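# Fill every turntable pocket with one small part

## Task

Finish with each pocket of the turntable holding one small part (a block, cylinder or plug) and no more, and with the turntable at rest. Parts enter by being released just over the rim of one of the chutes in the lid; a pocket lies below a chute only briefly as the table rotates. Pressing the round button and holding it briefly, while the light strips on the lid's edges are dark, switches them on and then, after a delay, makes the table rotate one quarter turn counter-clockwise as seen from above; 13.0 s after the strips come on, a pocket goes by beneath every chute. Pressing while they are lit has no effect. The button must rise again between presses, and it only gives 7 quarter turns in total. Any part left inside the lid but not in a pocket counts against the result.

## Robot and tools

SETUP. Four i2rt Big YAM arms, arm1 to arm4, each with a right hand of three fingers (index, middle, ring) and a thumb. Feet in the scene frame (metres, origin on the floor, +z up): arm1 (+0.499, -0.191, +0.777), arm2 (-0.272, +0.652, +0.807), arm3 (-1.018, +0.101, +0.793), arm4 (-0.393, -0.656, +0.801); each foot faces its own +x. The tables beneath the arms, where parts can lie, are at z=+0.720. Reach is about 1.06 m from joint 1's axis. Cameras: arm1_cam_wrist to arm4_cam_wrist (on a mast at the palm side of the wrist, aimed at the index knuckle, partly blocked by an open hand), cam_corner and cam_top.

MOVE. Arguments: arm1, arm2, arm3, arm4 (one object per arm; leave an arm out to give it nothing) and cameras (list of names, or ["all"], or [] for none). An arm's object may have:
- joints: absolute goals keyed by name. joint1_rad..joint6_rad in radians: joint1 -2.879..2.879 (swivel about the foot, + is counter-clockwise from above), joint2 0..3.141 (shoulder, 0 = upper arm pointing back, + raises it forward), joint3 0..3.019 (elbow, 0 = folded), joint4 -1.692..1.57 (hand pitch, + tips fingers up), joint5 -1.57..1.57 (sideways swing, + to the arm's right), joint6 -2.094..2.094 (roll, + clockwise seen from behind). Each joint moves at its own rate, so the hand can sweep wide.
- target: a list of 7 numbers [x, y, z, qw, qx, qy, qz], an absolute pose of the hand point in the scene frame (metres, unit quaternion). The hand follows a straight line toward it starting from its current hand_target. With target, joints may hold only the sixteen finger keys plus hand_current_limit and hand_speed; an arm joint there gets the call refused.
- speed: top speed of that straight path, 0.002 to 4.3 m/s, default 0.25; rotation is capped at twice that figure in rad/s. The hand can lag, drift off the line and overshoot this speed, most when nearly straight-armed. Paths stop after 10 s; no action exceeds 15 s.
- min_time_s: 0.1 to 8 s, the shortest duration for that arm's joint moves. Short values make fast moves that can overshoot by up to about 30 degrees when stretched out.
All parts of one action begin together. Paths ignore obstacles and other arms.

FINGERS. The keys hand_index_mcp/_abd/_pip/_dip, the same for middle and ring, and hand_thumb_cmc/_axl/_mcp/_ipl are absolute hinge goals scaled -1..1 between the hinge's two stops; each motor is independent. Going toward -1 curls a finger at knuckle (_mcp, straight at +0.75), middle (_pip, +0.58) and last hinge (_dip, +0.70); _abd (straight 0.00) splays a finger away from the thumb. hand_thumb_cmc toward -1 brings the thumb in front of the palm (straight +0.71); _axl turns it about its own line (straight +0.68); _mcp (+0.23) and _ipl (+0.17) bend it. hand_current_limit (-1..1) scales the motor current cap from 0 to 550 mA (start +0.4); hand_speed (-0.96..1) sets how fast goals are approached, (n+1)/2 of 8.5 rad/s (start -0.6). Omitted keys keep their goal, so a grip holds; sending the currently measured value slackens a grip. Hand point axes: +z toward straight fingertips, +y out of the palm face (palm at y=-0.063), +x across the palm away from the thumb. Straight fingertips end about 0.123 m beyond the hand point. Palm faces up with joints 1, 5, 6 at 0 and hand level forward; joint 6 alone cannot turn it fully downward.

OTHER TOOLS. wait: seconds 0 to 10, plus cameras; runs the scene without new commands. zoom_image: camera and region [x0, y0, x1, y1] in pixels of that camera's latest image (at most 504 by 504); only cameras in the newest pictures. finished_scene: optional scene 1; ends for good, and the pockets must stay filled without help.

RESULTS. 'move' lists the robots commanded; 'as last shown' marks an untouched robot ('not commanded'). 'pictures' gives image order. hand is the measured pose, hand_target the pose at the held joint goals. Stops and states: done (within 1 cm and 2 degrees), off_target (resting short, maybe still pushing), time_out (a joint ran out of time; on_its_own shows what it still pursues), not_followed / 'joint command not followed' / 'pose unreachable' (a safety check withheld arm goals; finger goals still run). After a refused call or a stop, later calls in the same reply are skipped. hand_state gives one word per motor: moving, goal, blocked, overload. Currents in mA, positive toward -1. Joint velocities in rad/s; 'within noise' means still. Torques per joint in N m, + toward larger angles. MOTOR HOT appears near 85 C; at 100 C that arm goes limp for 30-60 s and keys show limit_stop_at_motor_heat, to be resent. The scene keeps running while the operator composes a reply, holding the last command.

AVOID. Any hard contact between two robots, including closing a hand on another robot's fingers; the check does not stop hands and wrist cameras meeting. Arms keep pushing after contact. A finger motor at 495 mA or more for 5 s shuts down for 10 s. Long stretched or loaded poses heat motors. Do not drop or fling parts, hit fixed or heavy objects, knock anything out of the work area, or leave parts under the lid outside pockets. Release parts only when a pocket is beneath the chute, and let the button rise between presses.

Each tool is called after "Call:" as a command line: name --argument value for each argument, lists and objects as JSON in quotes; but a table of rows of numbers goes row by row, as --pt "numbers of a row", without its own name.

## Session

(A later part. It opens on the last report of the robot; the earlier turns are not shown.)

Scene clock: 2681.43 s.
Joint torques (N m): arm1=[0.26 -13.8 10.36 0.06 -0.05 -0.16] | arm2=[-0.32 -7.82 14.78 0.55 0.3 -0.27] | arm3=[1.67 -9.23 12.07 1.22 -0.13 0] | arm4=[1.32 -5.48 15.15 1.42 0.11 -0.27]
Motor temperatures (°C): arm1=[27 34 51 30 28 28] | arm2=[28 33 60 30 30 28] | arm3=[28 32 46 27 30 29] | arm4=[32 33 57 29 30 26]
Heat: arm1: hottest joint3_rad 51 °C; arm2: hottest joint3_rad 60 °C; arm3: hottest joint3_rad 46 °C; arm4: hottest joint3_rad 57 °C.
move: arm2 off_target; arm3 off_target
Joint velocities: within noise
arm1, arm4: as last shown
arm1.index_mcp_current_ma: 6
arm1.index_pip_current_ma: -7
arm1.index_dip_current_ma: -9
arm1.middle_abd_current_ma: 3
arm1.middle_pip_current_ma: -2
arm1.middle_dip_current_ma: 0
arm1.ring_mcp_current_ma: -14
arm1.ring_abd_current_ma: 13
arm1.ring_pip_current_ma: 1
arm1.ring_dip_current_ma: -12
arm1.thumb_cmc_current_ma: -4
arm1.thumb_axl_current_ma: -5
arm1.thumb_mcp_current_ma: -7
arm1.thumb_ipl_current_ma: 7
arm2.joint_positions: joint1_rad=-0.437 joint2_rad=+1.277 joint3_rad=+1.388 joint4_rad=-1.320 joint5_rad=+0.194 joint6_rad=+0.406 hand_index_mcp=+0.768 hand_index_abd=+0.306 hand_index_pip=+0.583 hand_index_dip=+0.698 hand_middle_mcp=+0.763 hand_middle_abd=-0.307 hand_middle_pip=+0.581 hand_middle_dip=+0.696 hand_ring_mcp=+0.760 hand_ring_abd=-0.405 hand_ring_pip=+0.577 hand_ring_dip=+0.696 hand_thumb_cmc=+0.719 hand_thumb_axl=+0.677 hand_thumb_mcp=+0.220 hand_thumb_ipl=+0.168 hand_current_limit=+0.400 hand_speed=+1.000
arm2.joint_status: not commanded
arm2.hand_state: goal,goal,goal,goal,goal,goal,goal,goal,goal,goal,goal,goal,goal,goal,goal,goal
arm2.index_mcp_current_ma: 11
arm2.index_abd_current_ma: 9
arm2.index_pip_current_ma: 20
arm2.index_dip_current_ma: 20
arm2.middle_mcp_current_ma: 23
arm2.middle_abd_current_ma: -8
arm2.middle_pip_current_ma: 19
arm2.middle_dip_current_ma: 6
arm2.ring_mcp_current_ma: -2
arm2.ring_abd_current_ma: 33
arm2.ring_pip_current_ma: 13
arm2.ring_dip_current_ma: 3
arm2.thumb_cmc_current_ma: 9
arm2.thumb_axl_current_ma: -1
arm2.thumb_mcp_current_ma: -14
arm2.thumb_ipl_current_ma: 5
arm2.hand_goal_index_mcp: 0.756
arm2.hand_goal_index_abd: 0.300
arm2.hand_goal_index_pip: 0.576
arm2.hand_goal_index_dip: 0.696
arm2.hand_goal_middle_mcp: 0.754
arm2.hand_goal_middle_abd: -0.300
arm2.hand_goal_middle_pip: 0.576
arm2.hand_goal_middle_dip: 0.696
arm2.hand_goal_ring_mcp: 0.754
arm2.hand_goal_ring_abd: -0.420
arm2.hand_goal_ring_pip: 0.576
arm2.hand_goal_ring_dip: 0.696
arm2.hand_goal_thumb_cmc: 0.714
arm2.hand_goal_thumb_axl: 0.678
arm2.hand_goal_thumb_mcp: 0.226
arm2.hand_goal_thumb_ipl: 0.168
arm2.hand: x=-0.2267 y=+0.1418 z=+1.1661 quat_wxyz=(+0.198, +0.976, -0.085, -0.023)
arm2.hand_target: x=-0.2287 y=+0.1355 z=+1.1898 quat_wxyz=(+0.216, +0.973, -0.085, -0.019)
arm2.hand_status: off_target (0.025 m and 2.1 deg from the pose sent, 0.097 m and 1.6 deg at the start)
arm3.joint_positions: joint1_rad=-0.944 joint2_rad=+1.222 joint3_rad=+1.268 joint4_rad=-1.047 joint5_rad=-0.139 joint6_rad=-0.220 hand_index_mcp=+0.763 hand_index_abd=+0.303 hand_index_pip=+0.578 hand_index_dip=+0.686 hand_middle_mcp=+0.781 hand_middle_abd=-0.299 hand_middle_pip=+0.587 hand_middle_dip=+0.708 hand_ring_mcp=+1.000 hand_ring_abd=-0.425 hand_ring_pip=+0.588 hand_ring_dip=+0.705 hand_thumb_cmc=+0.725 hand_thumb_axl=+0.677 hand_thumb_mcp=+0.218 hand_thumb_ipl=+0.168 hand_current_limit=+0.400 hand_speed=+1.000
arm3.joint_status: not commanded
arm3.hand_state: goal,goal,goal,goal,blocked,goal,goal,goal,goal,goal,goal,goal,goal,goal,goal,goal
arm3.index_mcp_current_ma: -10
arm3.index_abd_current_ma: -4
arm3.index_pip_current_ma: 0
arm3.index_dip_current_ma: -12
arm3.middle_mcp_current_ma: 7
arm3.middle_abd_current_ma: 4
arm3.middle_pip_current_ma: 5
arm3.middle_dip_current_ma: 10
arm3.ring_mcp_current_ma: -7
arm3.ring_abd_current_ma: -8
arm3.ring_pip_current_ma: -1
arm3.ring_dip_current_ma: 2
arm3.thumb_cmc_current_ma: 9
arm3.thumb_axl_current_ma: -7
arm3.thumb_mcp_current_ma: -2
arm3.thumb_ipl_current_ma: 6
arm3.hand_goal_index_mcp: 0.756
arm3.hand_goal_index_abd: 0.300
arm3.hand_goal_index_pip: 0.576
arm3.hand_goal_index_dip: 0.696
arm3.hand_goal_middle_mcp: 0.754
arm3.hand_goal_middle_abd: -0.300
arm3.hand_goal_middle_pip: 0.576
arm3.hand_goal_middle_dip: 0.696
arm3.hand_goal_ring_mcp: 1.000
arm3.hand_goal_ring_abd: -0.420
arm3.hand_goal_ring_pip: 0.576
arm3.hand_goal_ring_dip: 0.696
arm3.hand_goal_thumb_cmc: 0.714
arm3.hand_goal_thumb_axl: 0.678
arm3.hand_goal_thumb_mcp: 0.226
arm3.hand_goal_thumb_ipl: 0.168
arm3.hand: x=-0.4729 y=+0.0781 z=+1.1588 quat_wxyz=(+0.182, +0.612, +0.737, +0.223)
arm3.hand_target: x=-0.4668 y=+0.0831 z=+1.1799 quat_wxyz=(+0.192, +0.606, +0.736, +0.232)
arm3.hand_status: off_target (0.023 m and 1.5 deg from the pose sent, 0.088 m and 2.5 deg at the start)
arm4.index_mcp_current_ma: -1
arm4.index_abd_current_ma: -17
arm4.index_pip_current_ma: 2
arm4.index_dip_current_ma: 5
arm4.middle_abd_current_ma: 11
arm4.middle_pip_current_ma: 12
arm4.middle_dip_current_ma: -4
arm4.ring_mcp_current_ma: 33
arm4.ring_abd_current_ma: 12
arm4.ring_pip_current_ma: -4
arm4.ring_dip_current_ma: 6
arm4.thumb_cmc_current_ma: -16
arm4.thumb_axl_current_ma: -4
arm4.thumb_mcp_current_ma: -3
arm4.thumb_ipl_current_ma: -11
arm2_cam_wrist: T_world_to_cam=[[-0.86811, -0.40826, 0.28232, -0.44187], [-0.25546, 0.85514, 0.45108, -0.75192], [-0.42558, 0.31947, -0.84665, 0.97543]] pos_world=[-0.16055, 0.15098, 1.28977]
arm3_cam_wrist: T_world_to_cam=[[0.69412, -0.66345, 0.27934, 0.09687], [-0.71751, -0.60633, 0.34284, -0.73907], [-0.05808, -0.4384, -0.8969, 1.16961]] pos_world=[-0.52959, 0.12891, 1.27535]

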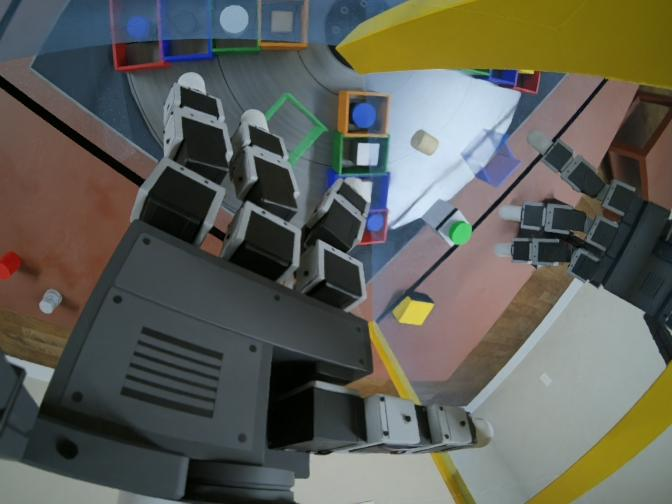

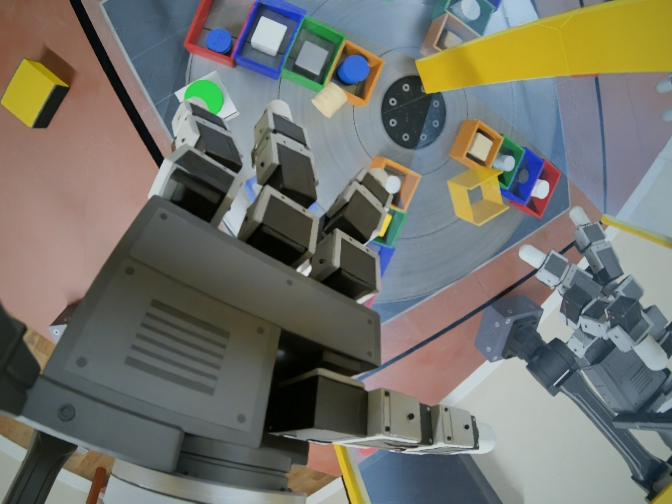

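Call:
zoom_image --camera "arm3_cam_wrist" --region '[440, 100, 600, 240]'

Call:
zoom_image --camera "arm3_cam_wrist" --region '[180, 0, 440, 220]'

Call:
move --arm3 '{"target":[-0.70,0.09,1.16,0.1913,0.6067,0.7359,0.232],"speed":0.2}' --arm4 '{"target":[-0.356,-0.30,1.17,0.034,0.0988,0.9403,0.3238],"speed":0.2}' --cameras '["all"]'

Call:
zoom_image --camera "cam_top" --region '[160, 120, 440, 430]'

Call:
zoom_image --camera "cam_top" --region '[340, 150, 500, 310]'

Scaled by 3.150 from the camera's image (finer frame: 960x720).

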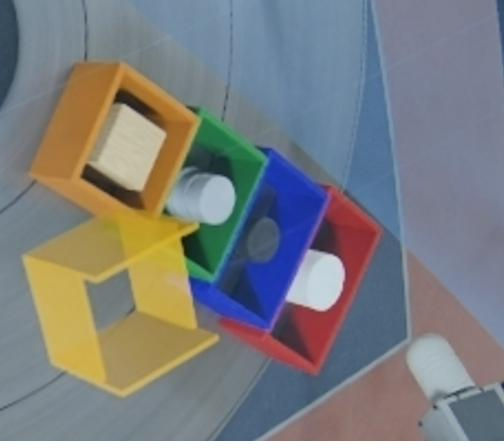

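Scaled by 1.938 from the camera's image (finer frame: 960x720).

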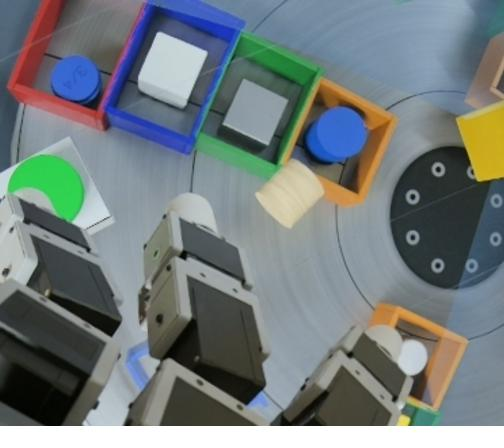

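Scene clock: 2697.63 s.
Joint torques (N m): arm1=[-0.03 -13.86 10.41 0.03 -0.04 -0.14] | arm2=[-0.15 -7.71 14.82 0.61 0.32 -0.23] | arm3=[-0.32 -0.15 8.38 1.28 -0.34 -0.18] | arm4=[3.6 -0.67 9.44 1.48 0.39 -0.1]
Motor temperatures (°C): arm1=[27 34 51 30 28 28] | arm2=[28 33 62 30 30 28] | arm3=[28 32 48 27 30 29] | arm4=[32 33 57 29 30 26]
Heat: arm1: hottest joint3_rad 51 °C; arm2: hottest joint3_rad 62 °C; arm3: hottest joint3_rad 48 °C; arm4: hottest joint3_rad 57 °C.
move: arm3 done; arm4 done
Joint velocities: within noise
arm1, arm2: as last shown
arm1.index_mcp_current_ma: 10
arm1.index_abd_current_ma: 7
arm1.index_pip_current_ma: -11
arm1.middle_mcp_current_ma: -4
arm1.middle_abd_current_ma: 2
arm1.middle_pip_current_ma: 1
arm1.middle_dip_current_ma: -2
arm1.ring_mcp_current_ma: -13
arm1.ring_abd_current_ma: 17
arm1.ring_pip_current_ma: 0
arm1.ring_dip_current_ma: -3
arm1.thumb_cmc_current_ma: -9
arm1.thumb_axl_current_ma: -13
arm1.thumb_mcp_current_ma: -4
arm1.thumb_ipl_current_ma: 0
arm2.index_mcp_current_ma: 15
arm2.index_abd_current_ma: -6
arm2.index_pip_current_ma: 18
arm2.index_dip_current_ma: 12
arm2.middle_mcp_current_ma: 17
arm2.middle_abd_current_ma: -21
arm2.middle_pip_current_ma: 22
arm2.middle_dip_current_ma: -10
arm2.ring_mcp_current_ma: 19
arm2.ring_abd_current_ma: 38
arm2.ring_pip_current_ma: -1
arm2.ring_dip_current_ma: -1
arm2.thumb_cmc_current_ma: 18
arm2.thumb_axl_current_ma: -12
arm2.thumb_ipl_current_ma: 17
arm3.joint_positions: joint1_rad=-0.969 joint2_rad=+0.588 joint3_rad=+0.924 joint4_rad=-1.300 joint5_rad=-0.162 joint6_rad=-0.242 hand_index_mcp=+0.764 hand_index_abd=+0.303 hand_index_pip=+0.577 hand_index_dip=+0.686 hand_middle_mcp=+0.780 hand_middle_abd=-0.299 hand_middle_pip=+0.587 hand_middle_dip=+0.708 hand_ring_mcp=+1.000 hand_ring_abd=-0.425 hand_ring_pip=+0.588 hand_ring_dip=+0.708 hand_thumb_cmc=+0.725 hand_thumb_axl=+0.677 hand_thumb_mcp=+0.218 hand_thumb_ipl=+0.168 hand_current_limit=+0.400 hand_speed=+1.000
arm3.joint_status: not commanded
arm3.hand_state: goal,goal,goal,goal,blocked,goal,goal,goal,goal,goal,goal,goal,goal,goal,goal,goal
arm3.index_mcp_current_ma: -9
arm3.index_abd_current_ma: -3
arm3.index_pip_current_ma: 8
arm3.index_dip_current_ma: -2
arm3.middle_mcp_current_ma: -3
arm3.middle_abd_current_ma: 17
arm3.middle_pip_current_ma: -1
arm3.middle_dip_current_ma: 11
arm3.ring_mcp_current_ma: -5
arm3.ring_abd_current_ma: -9
arm3.ring_pip_current_ma: -8
arm3.ring_dip_current_ma: -3
arm3.thumb_cmc_current_ma: 7
arm3.thumb_axl_current_ma: -1
arm3.thumb_mcp_current_ma: 5
arm3.thumb_ipl_current_ma: -5
arm3.hand_goal_index_mcp: 0.756
arm3.hand_goal_index_abd: 0.300
arm3.hand_goal_index_pip: 0.576
arm3.hand_goal_index_dip: 0.696
arm3.hand_goal_middle_mcp: 0.754
arm3.hand_goal_middle_abd: -0.300
arm3.hand_goal_middle_pip: 0.576
arm3.hand_goal_middle_dip: 0.696
arm3.hand_goal_ring_mcp: 1.000
arm3.hand_goal_ring_abd: -0.420
arm3.hand_goal_ring_pip: 0.576
arm3.hand_goal_ring_dip: 0.696
arm3.hand_goal_thumb_cmc: 0.714
arm3.hand_goal_thumb_axl: 0.678
arm3.hand_goal_thumb_mcp: 0.226
arm3.hand_goal_thumb_ipl: 0.168
arm3.hand: x=-0.6996 y=+0.0927 z=+1.1639 quat_wxyz=(+0.196, +0.605, +0.734, +0.238)
arm3.hand_target: x=-0.7001 y=+0.0900 z=+1.1601 quat_wxyz=(+0.191, +0.607, +0.736, +0.232)
arm3.hand_status: done (0.005 m and 0.9 deg from the pose sent, 0.227 m and 1.6 deg at the start)
arm4.joint_positions: joint1_rad=-0.722 joint2_rad=+0.693 joint3_rad=+0.938 joint4_rad=-1.154 joint5_rad=+0.171 joint6_rad=+0.235 hand_index_mcp=+0.767 hand_index_abd=+0.307 hand_index_pip=+0.580 hand_index_dip=+0.696 hand_middle_mcp=+0.762 hand_middle_abd=-0.308 hand_middle_pip=+0.582 hand_middle_dip=+0.698 hand_ring_mcp=-0.154 hand_ring_abd=-0.002 hand_ring_pip=-0.289 hand_ring_dip=-0.010 hand_thumb_cmc=+0.726 hand_thumb_axl=+0.677 hand_thumb_mcp=+0.219 hand_thumb_ipl=+0.168 hand_current_limit=+0.400 hand_speed=+1.000
arm4.joint_status: not commanded
arm4.hand_state: goal,goal,goal,goal,goal,goal,goal,goal,blocked,goal,goal,goal,goal,goal,goal,goal
arm4.index_mcp_current_ma: -9
arm4.index_abd_current_ma: -16
arm4.index_pip_current_ma: 0
arm4.index_dip_current_ma: 1
arm4.middle_mcp_current_ma: 8
arm4.middle_abd_current_ma: 8
arm4.middle_pip_current_ma: 6
arm4.middle_dip_current_ma: -15
arm4.ring_mcp_current_ma: 24
arm4.ring_abd_current_ma: 7
arm4.ring_pip_current_ma: -2
arm4.ring_dip_current_ma: -3
arm4.thumb_cmc_current_ma: -4
arm4.thumb_axl_current_ma: 0
arm4.thumb_mcp_current_ma: -11
arm4.thumb_ipl_current_ma: -3
arm4.hand_goal_index_mcp: 0.754
arm4.hand_goal_index_abd: 0.300
arm4.hand_goal_index_pip: 0.576
arm4.hand_goal_index_dip: 0.696
arm4.hand_goal_middle_mcp: 0.754
arm4.hand_goal_middle_abd: -0.300
arm4.hand_goal_middle_pip: 0.576
arm4.hand_goal_middle_dip: 0.696
arm4.hand_goal_ring_mcp: -0.200
arm4.hand_goal_ring_abd: 0.000
arm4.hand_goal_ring_pip: -0.300
arm4.hand_goal_ring_dip: 0.000
arm4.hand_goal_thumb_cmc: 0.714
arm4.hand_goal_thumb_axl: 0.678
arm4.hand_goal_thumb_mcp: 0.226
arm4.hand_goal_thumb_ipl: 0.168
arm4.hand: x=-0.3522 y=-0.2986 z=+1.1776 quat_wxyz=(+0.035, +0.101, +0.937, +0.331)
arm4.hand_target: x=-0.3559 y=-0.3000 z=+1.1702 quat_wxyz=(+0.034, +0.099, +0.940, +0.324)
arm4.hand_status: done (0.009 m and 1.0 deg from the pose sent, 0.117 m and 2.9 deg at the start)
pictures: arm1_cam_wrist, arm2_cam_wrist, arm3_cam_wrist, arm4_cam_wrist, cam_corner, cam_top
arm1_cam_wrist: T_world_to_cam=[[-0.46568, 0.88379, 0.04539, 0.0756], [0.63273, 0.29666, 0.7153, -0.79103], [0.6187, 0.36182, -0.69735, 0.96799]] pos_world=[-0.06319, -0.18239, 1.23741]
arm2_cam_wrist: T_world_to_cam=[[-0.86811, -0.40826, 0.28232, -0.44187], [-0.25546, 0.85514, 0.45108, -0.75192], [-0.42558, 0.31947, -0.84665, 0.97543]] pos_world=[-0.16055, 0.15098, 1.28977]
arm3_cam_wrist: T_world_to_cam=[[0.68559, -0.66071, 0.30566, 0.2256], [-0.72776, -0.61144, 0.31066, -0.86381], [-0.01837, -0.43543, -0.90004, 1.19861]] pos_world=[-0.76129, 0.1428, 1.27819]
arm4_cam_wrist: T_world_to_cam=[[0.86532, 0.32215, 0.38397, -0.01497], [0.26008, -0.94348, 0.20544, -0.47592], [0.42845, -0.07791, -0.9002, 1.31592]] pos_world=[-0.42708, -0.34168, 1.28812]

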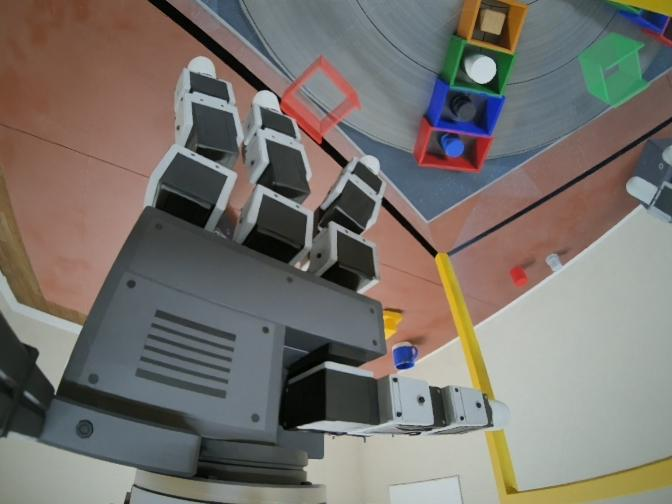

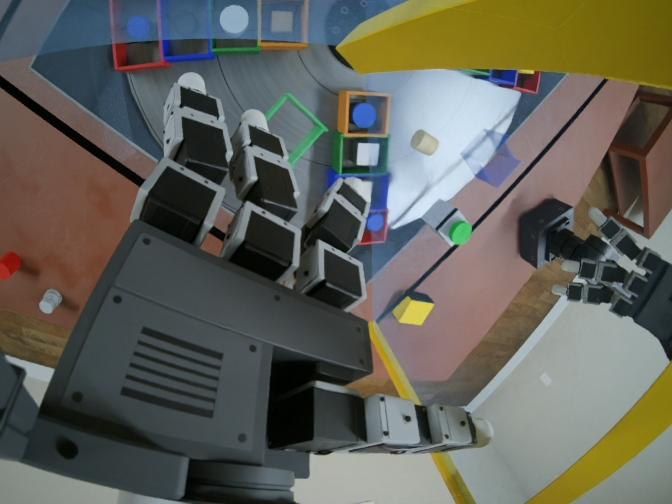

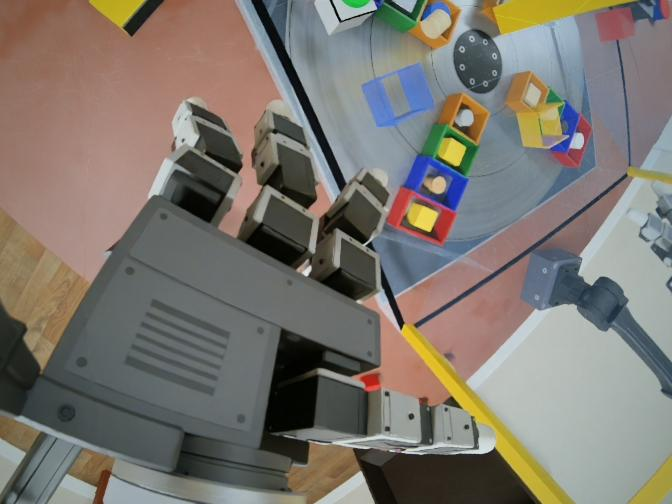

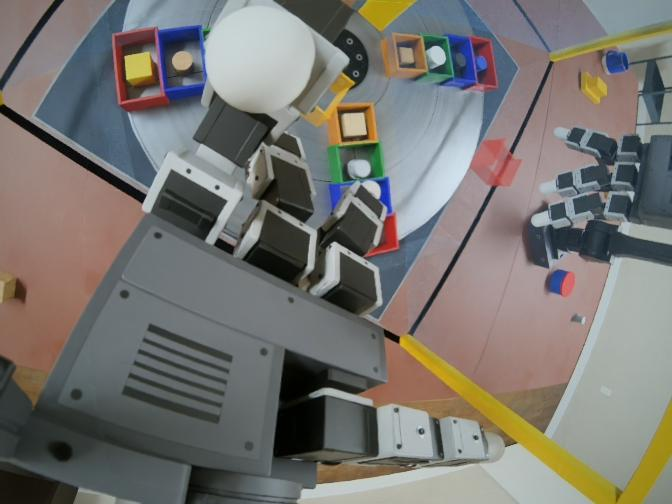

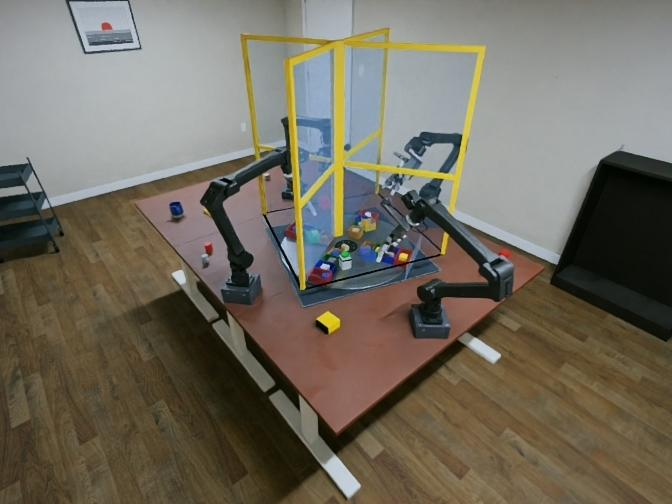

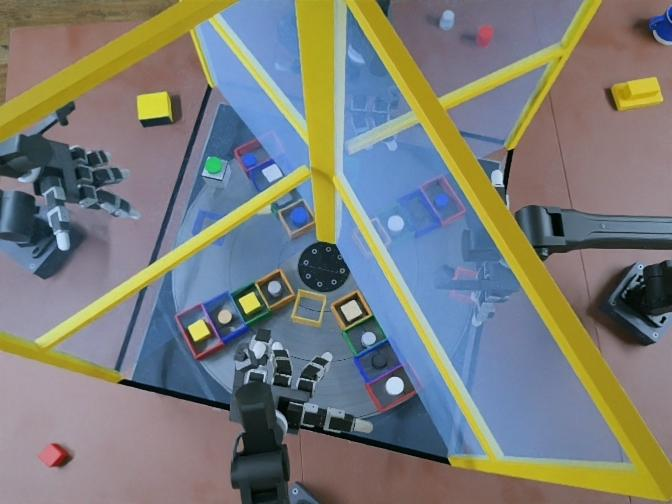

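Scaled by 1.626 from the camera's image (finer frame: 960x720).

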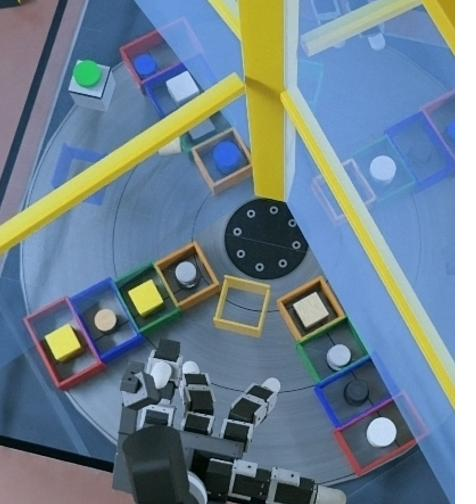

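Scaled by 3.150 from the camera's image (finer frame: 960x720).

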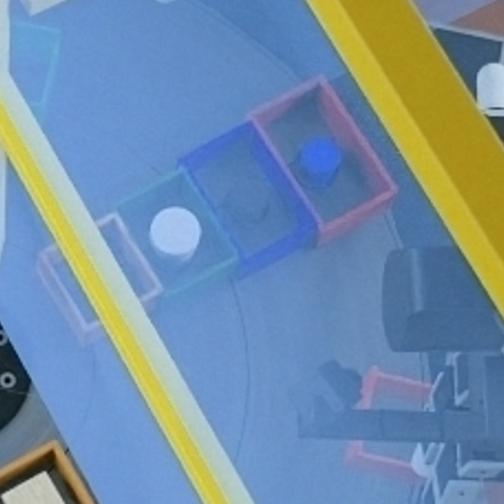

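Call:
finished_scene

The scene is finished: the task was done.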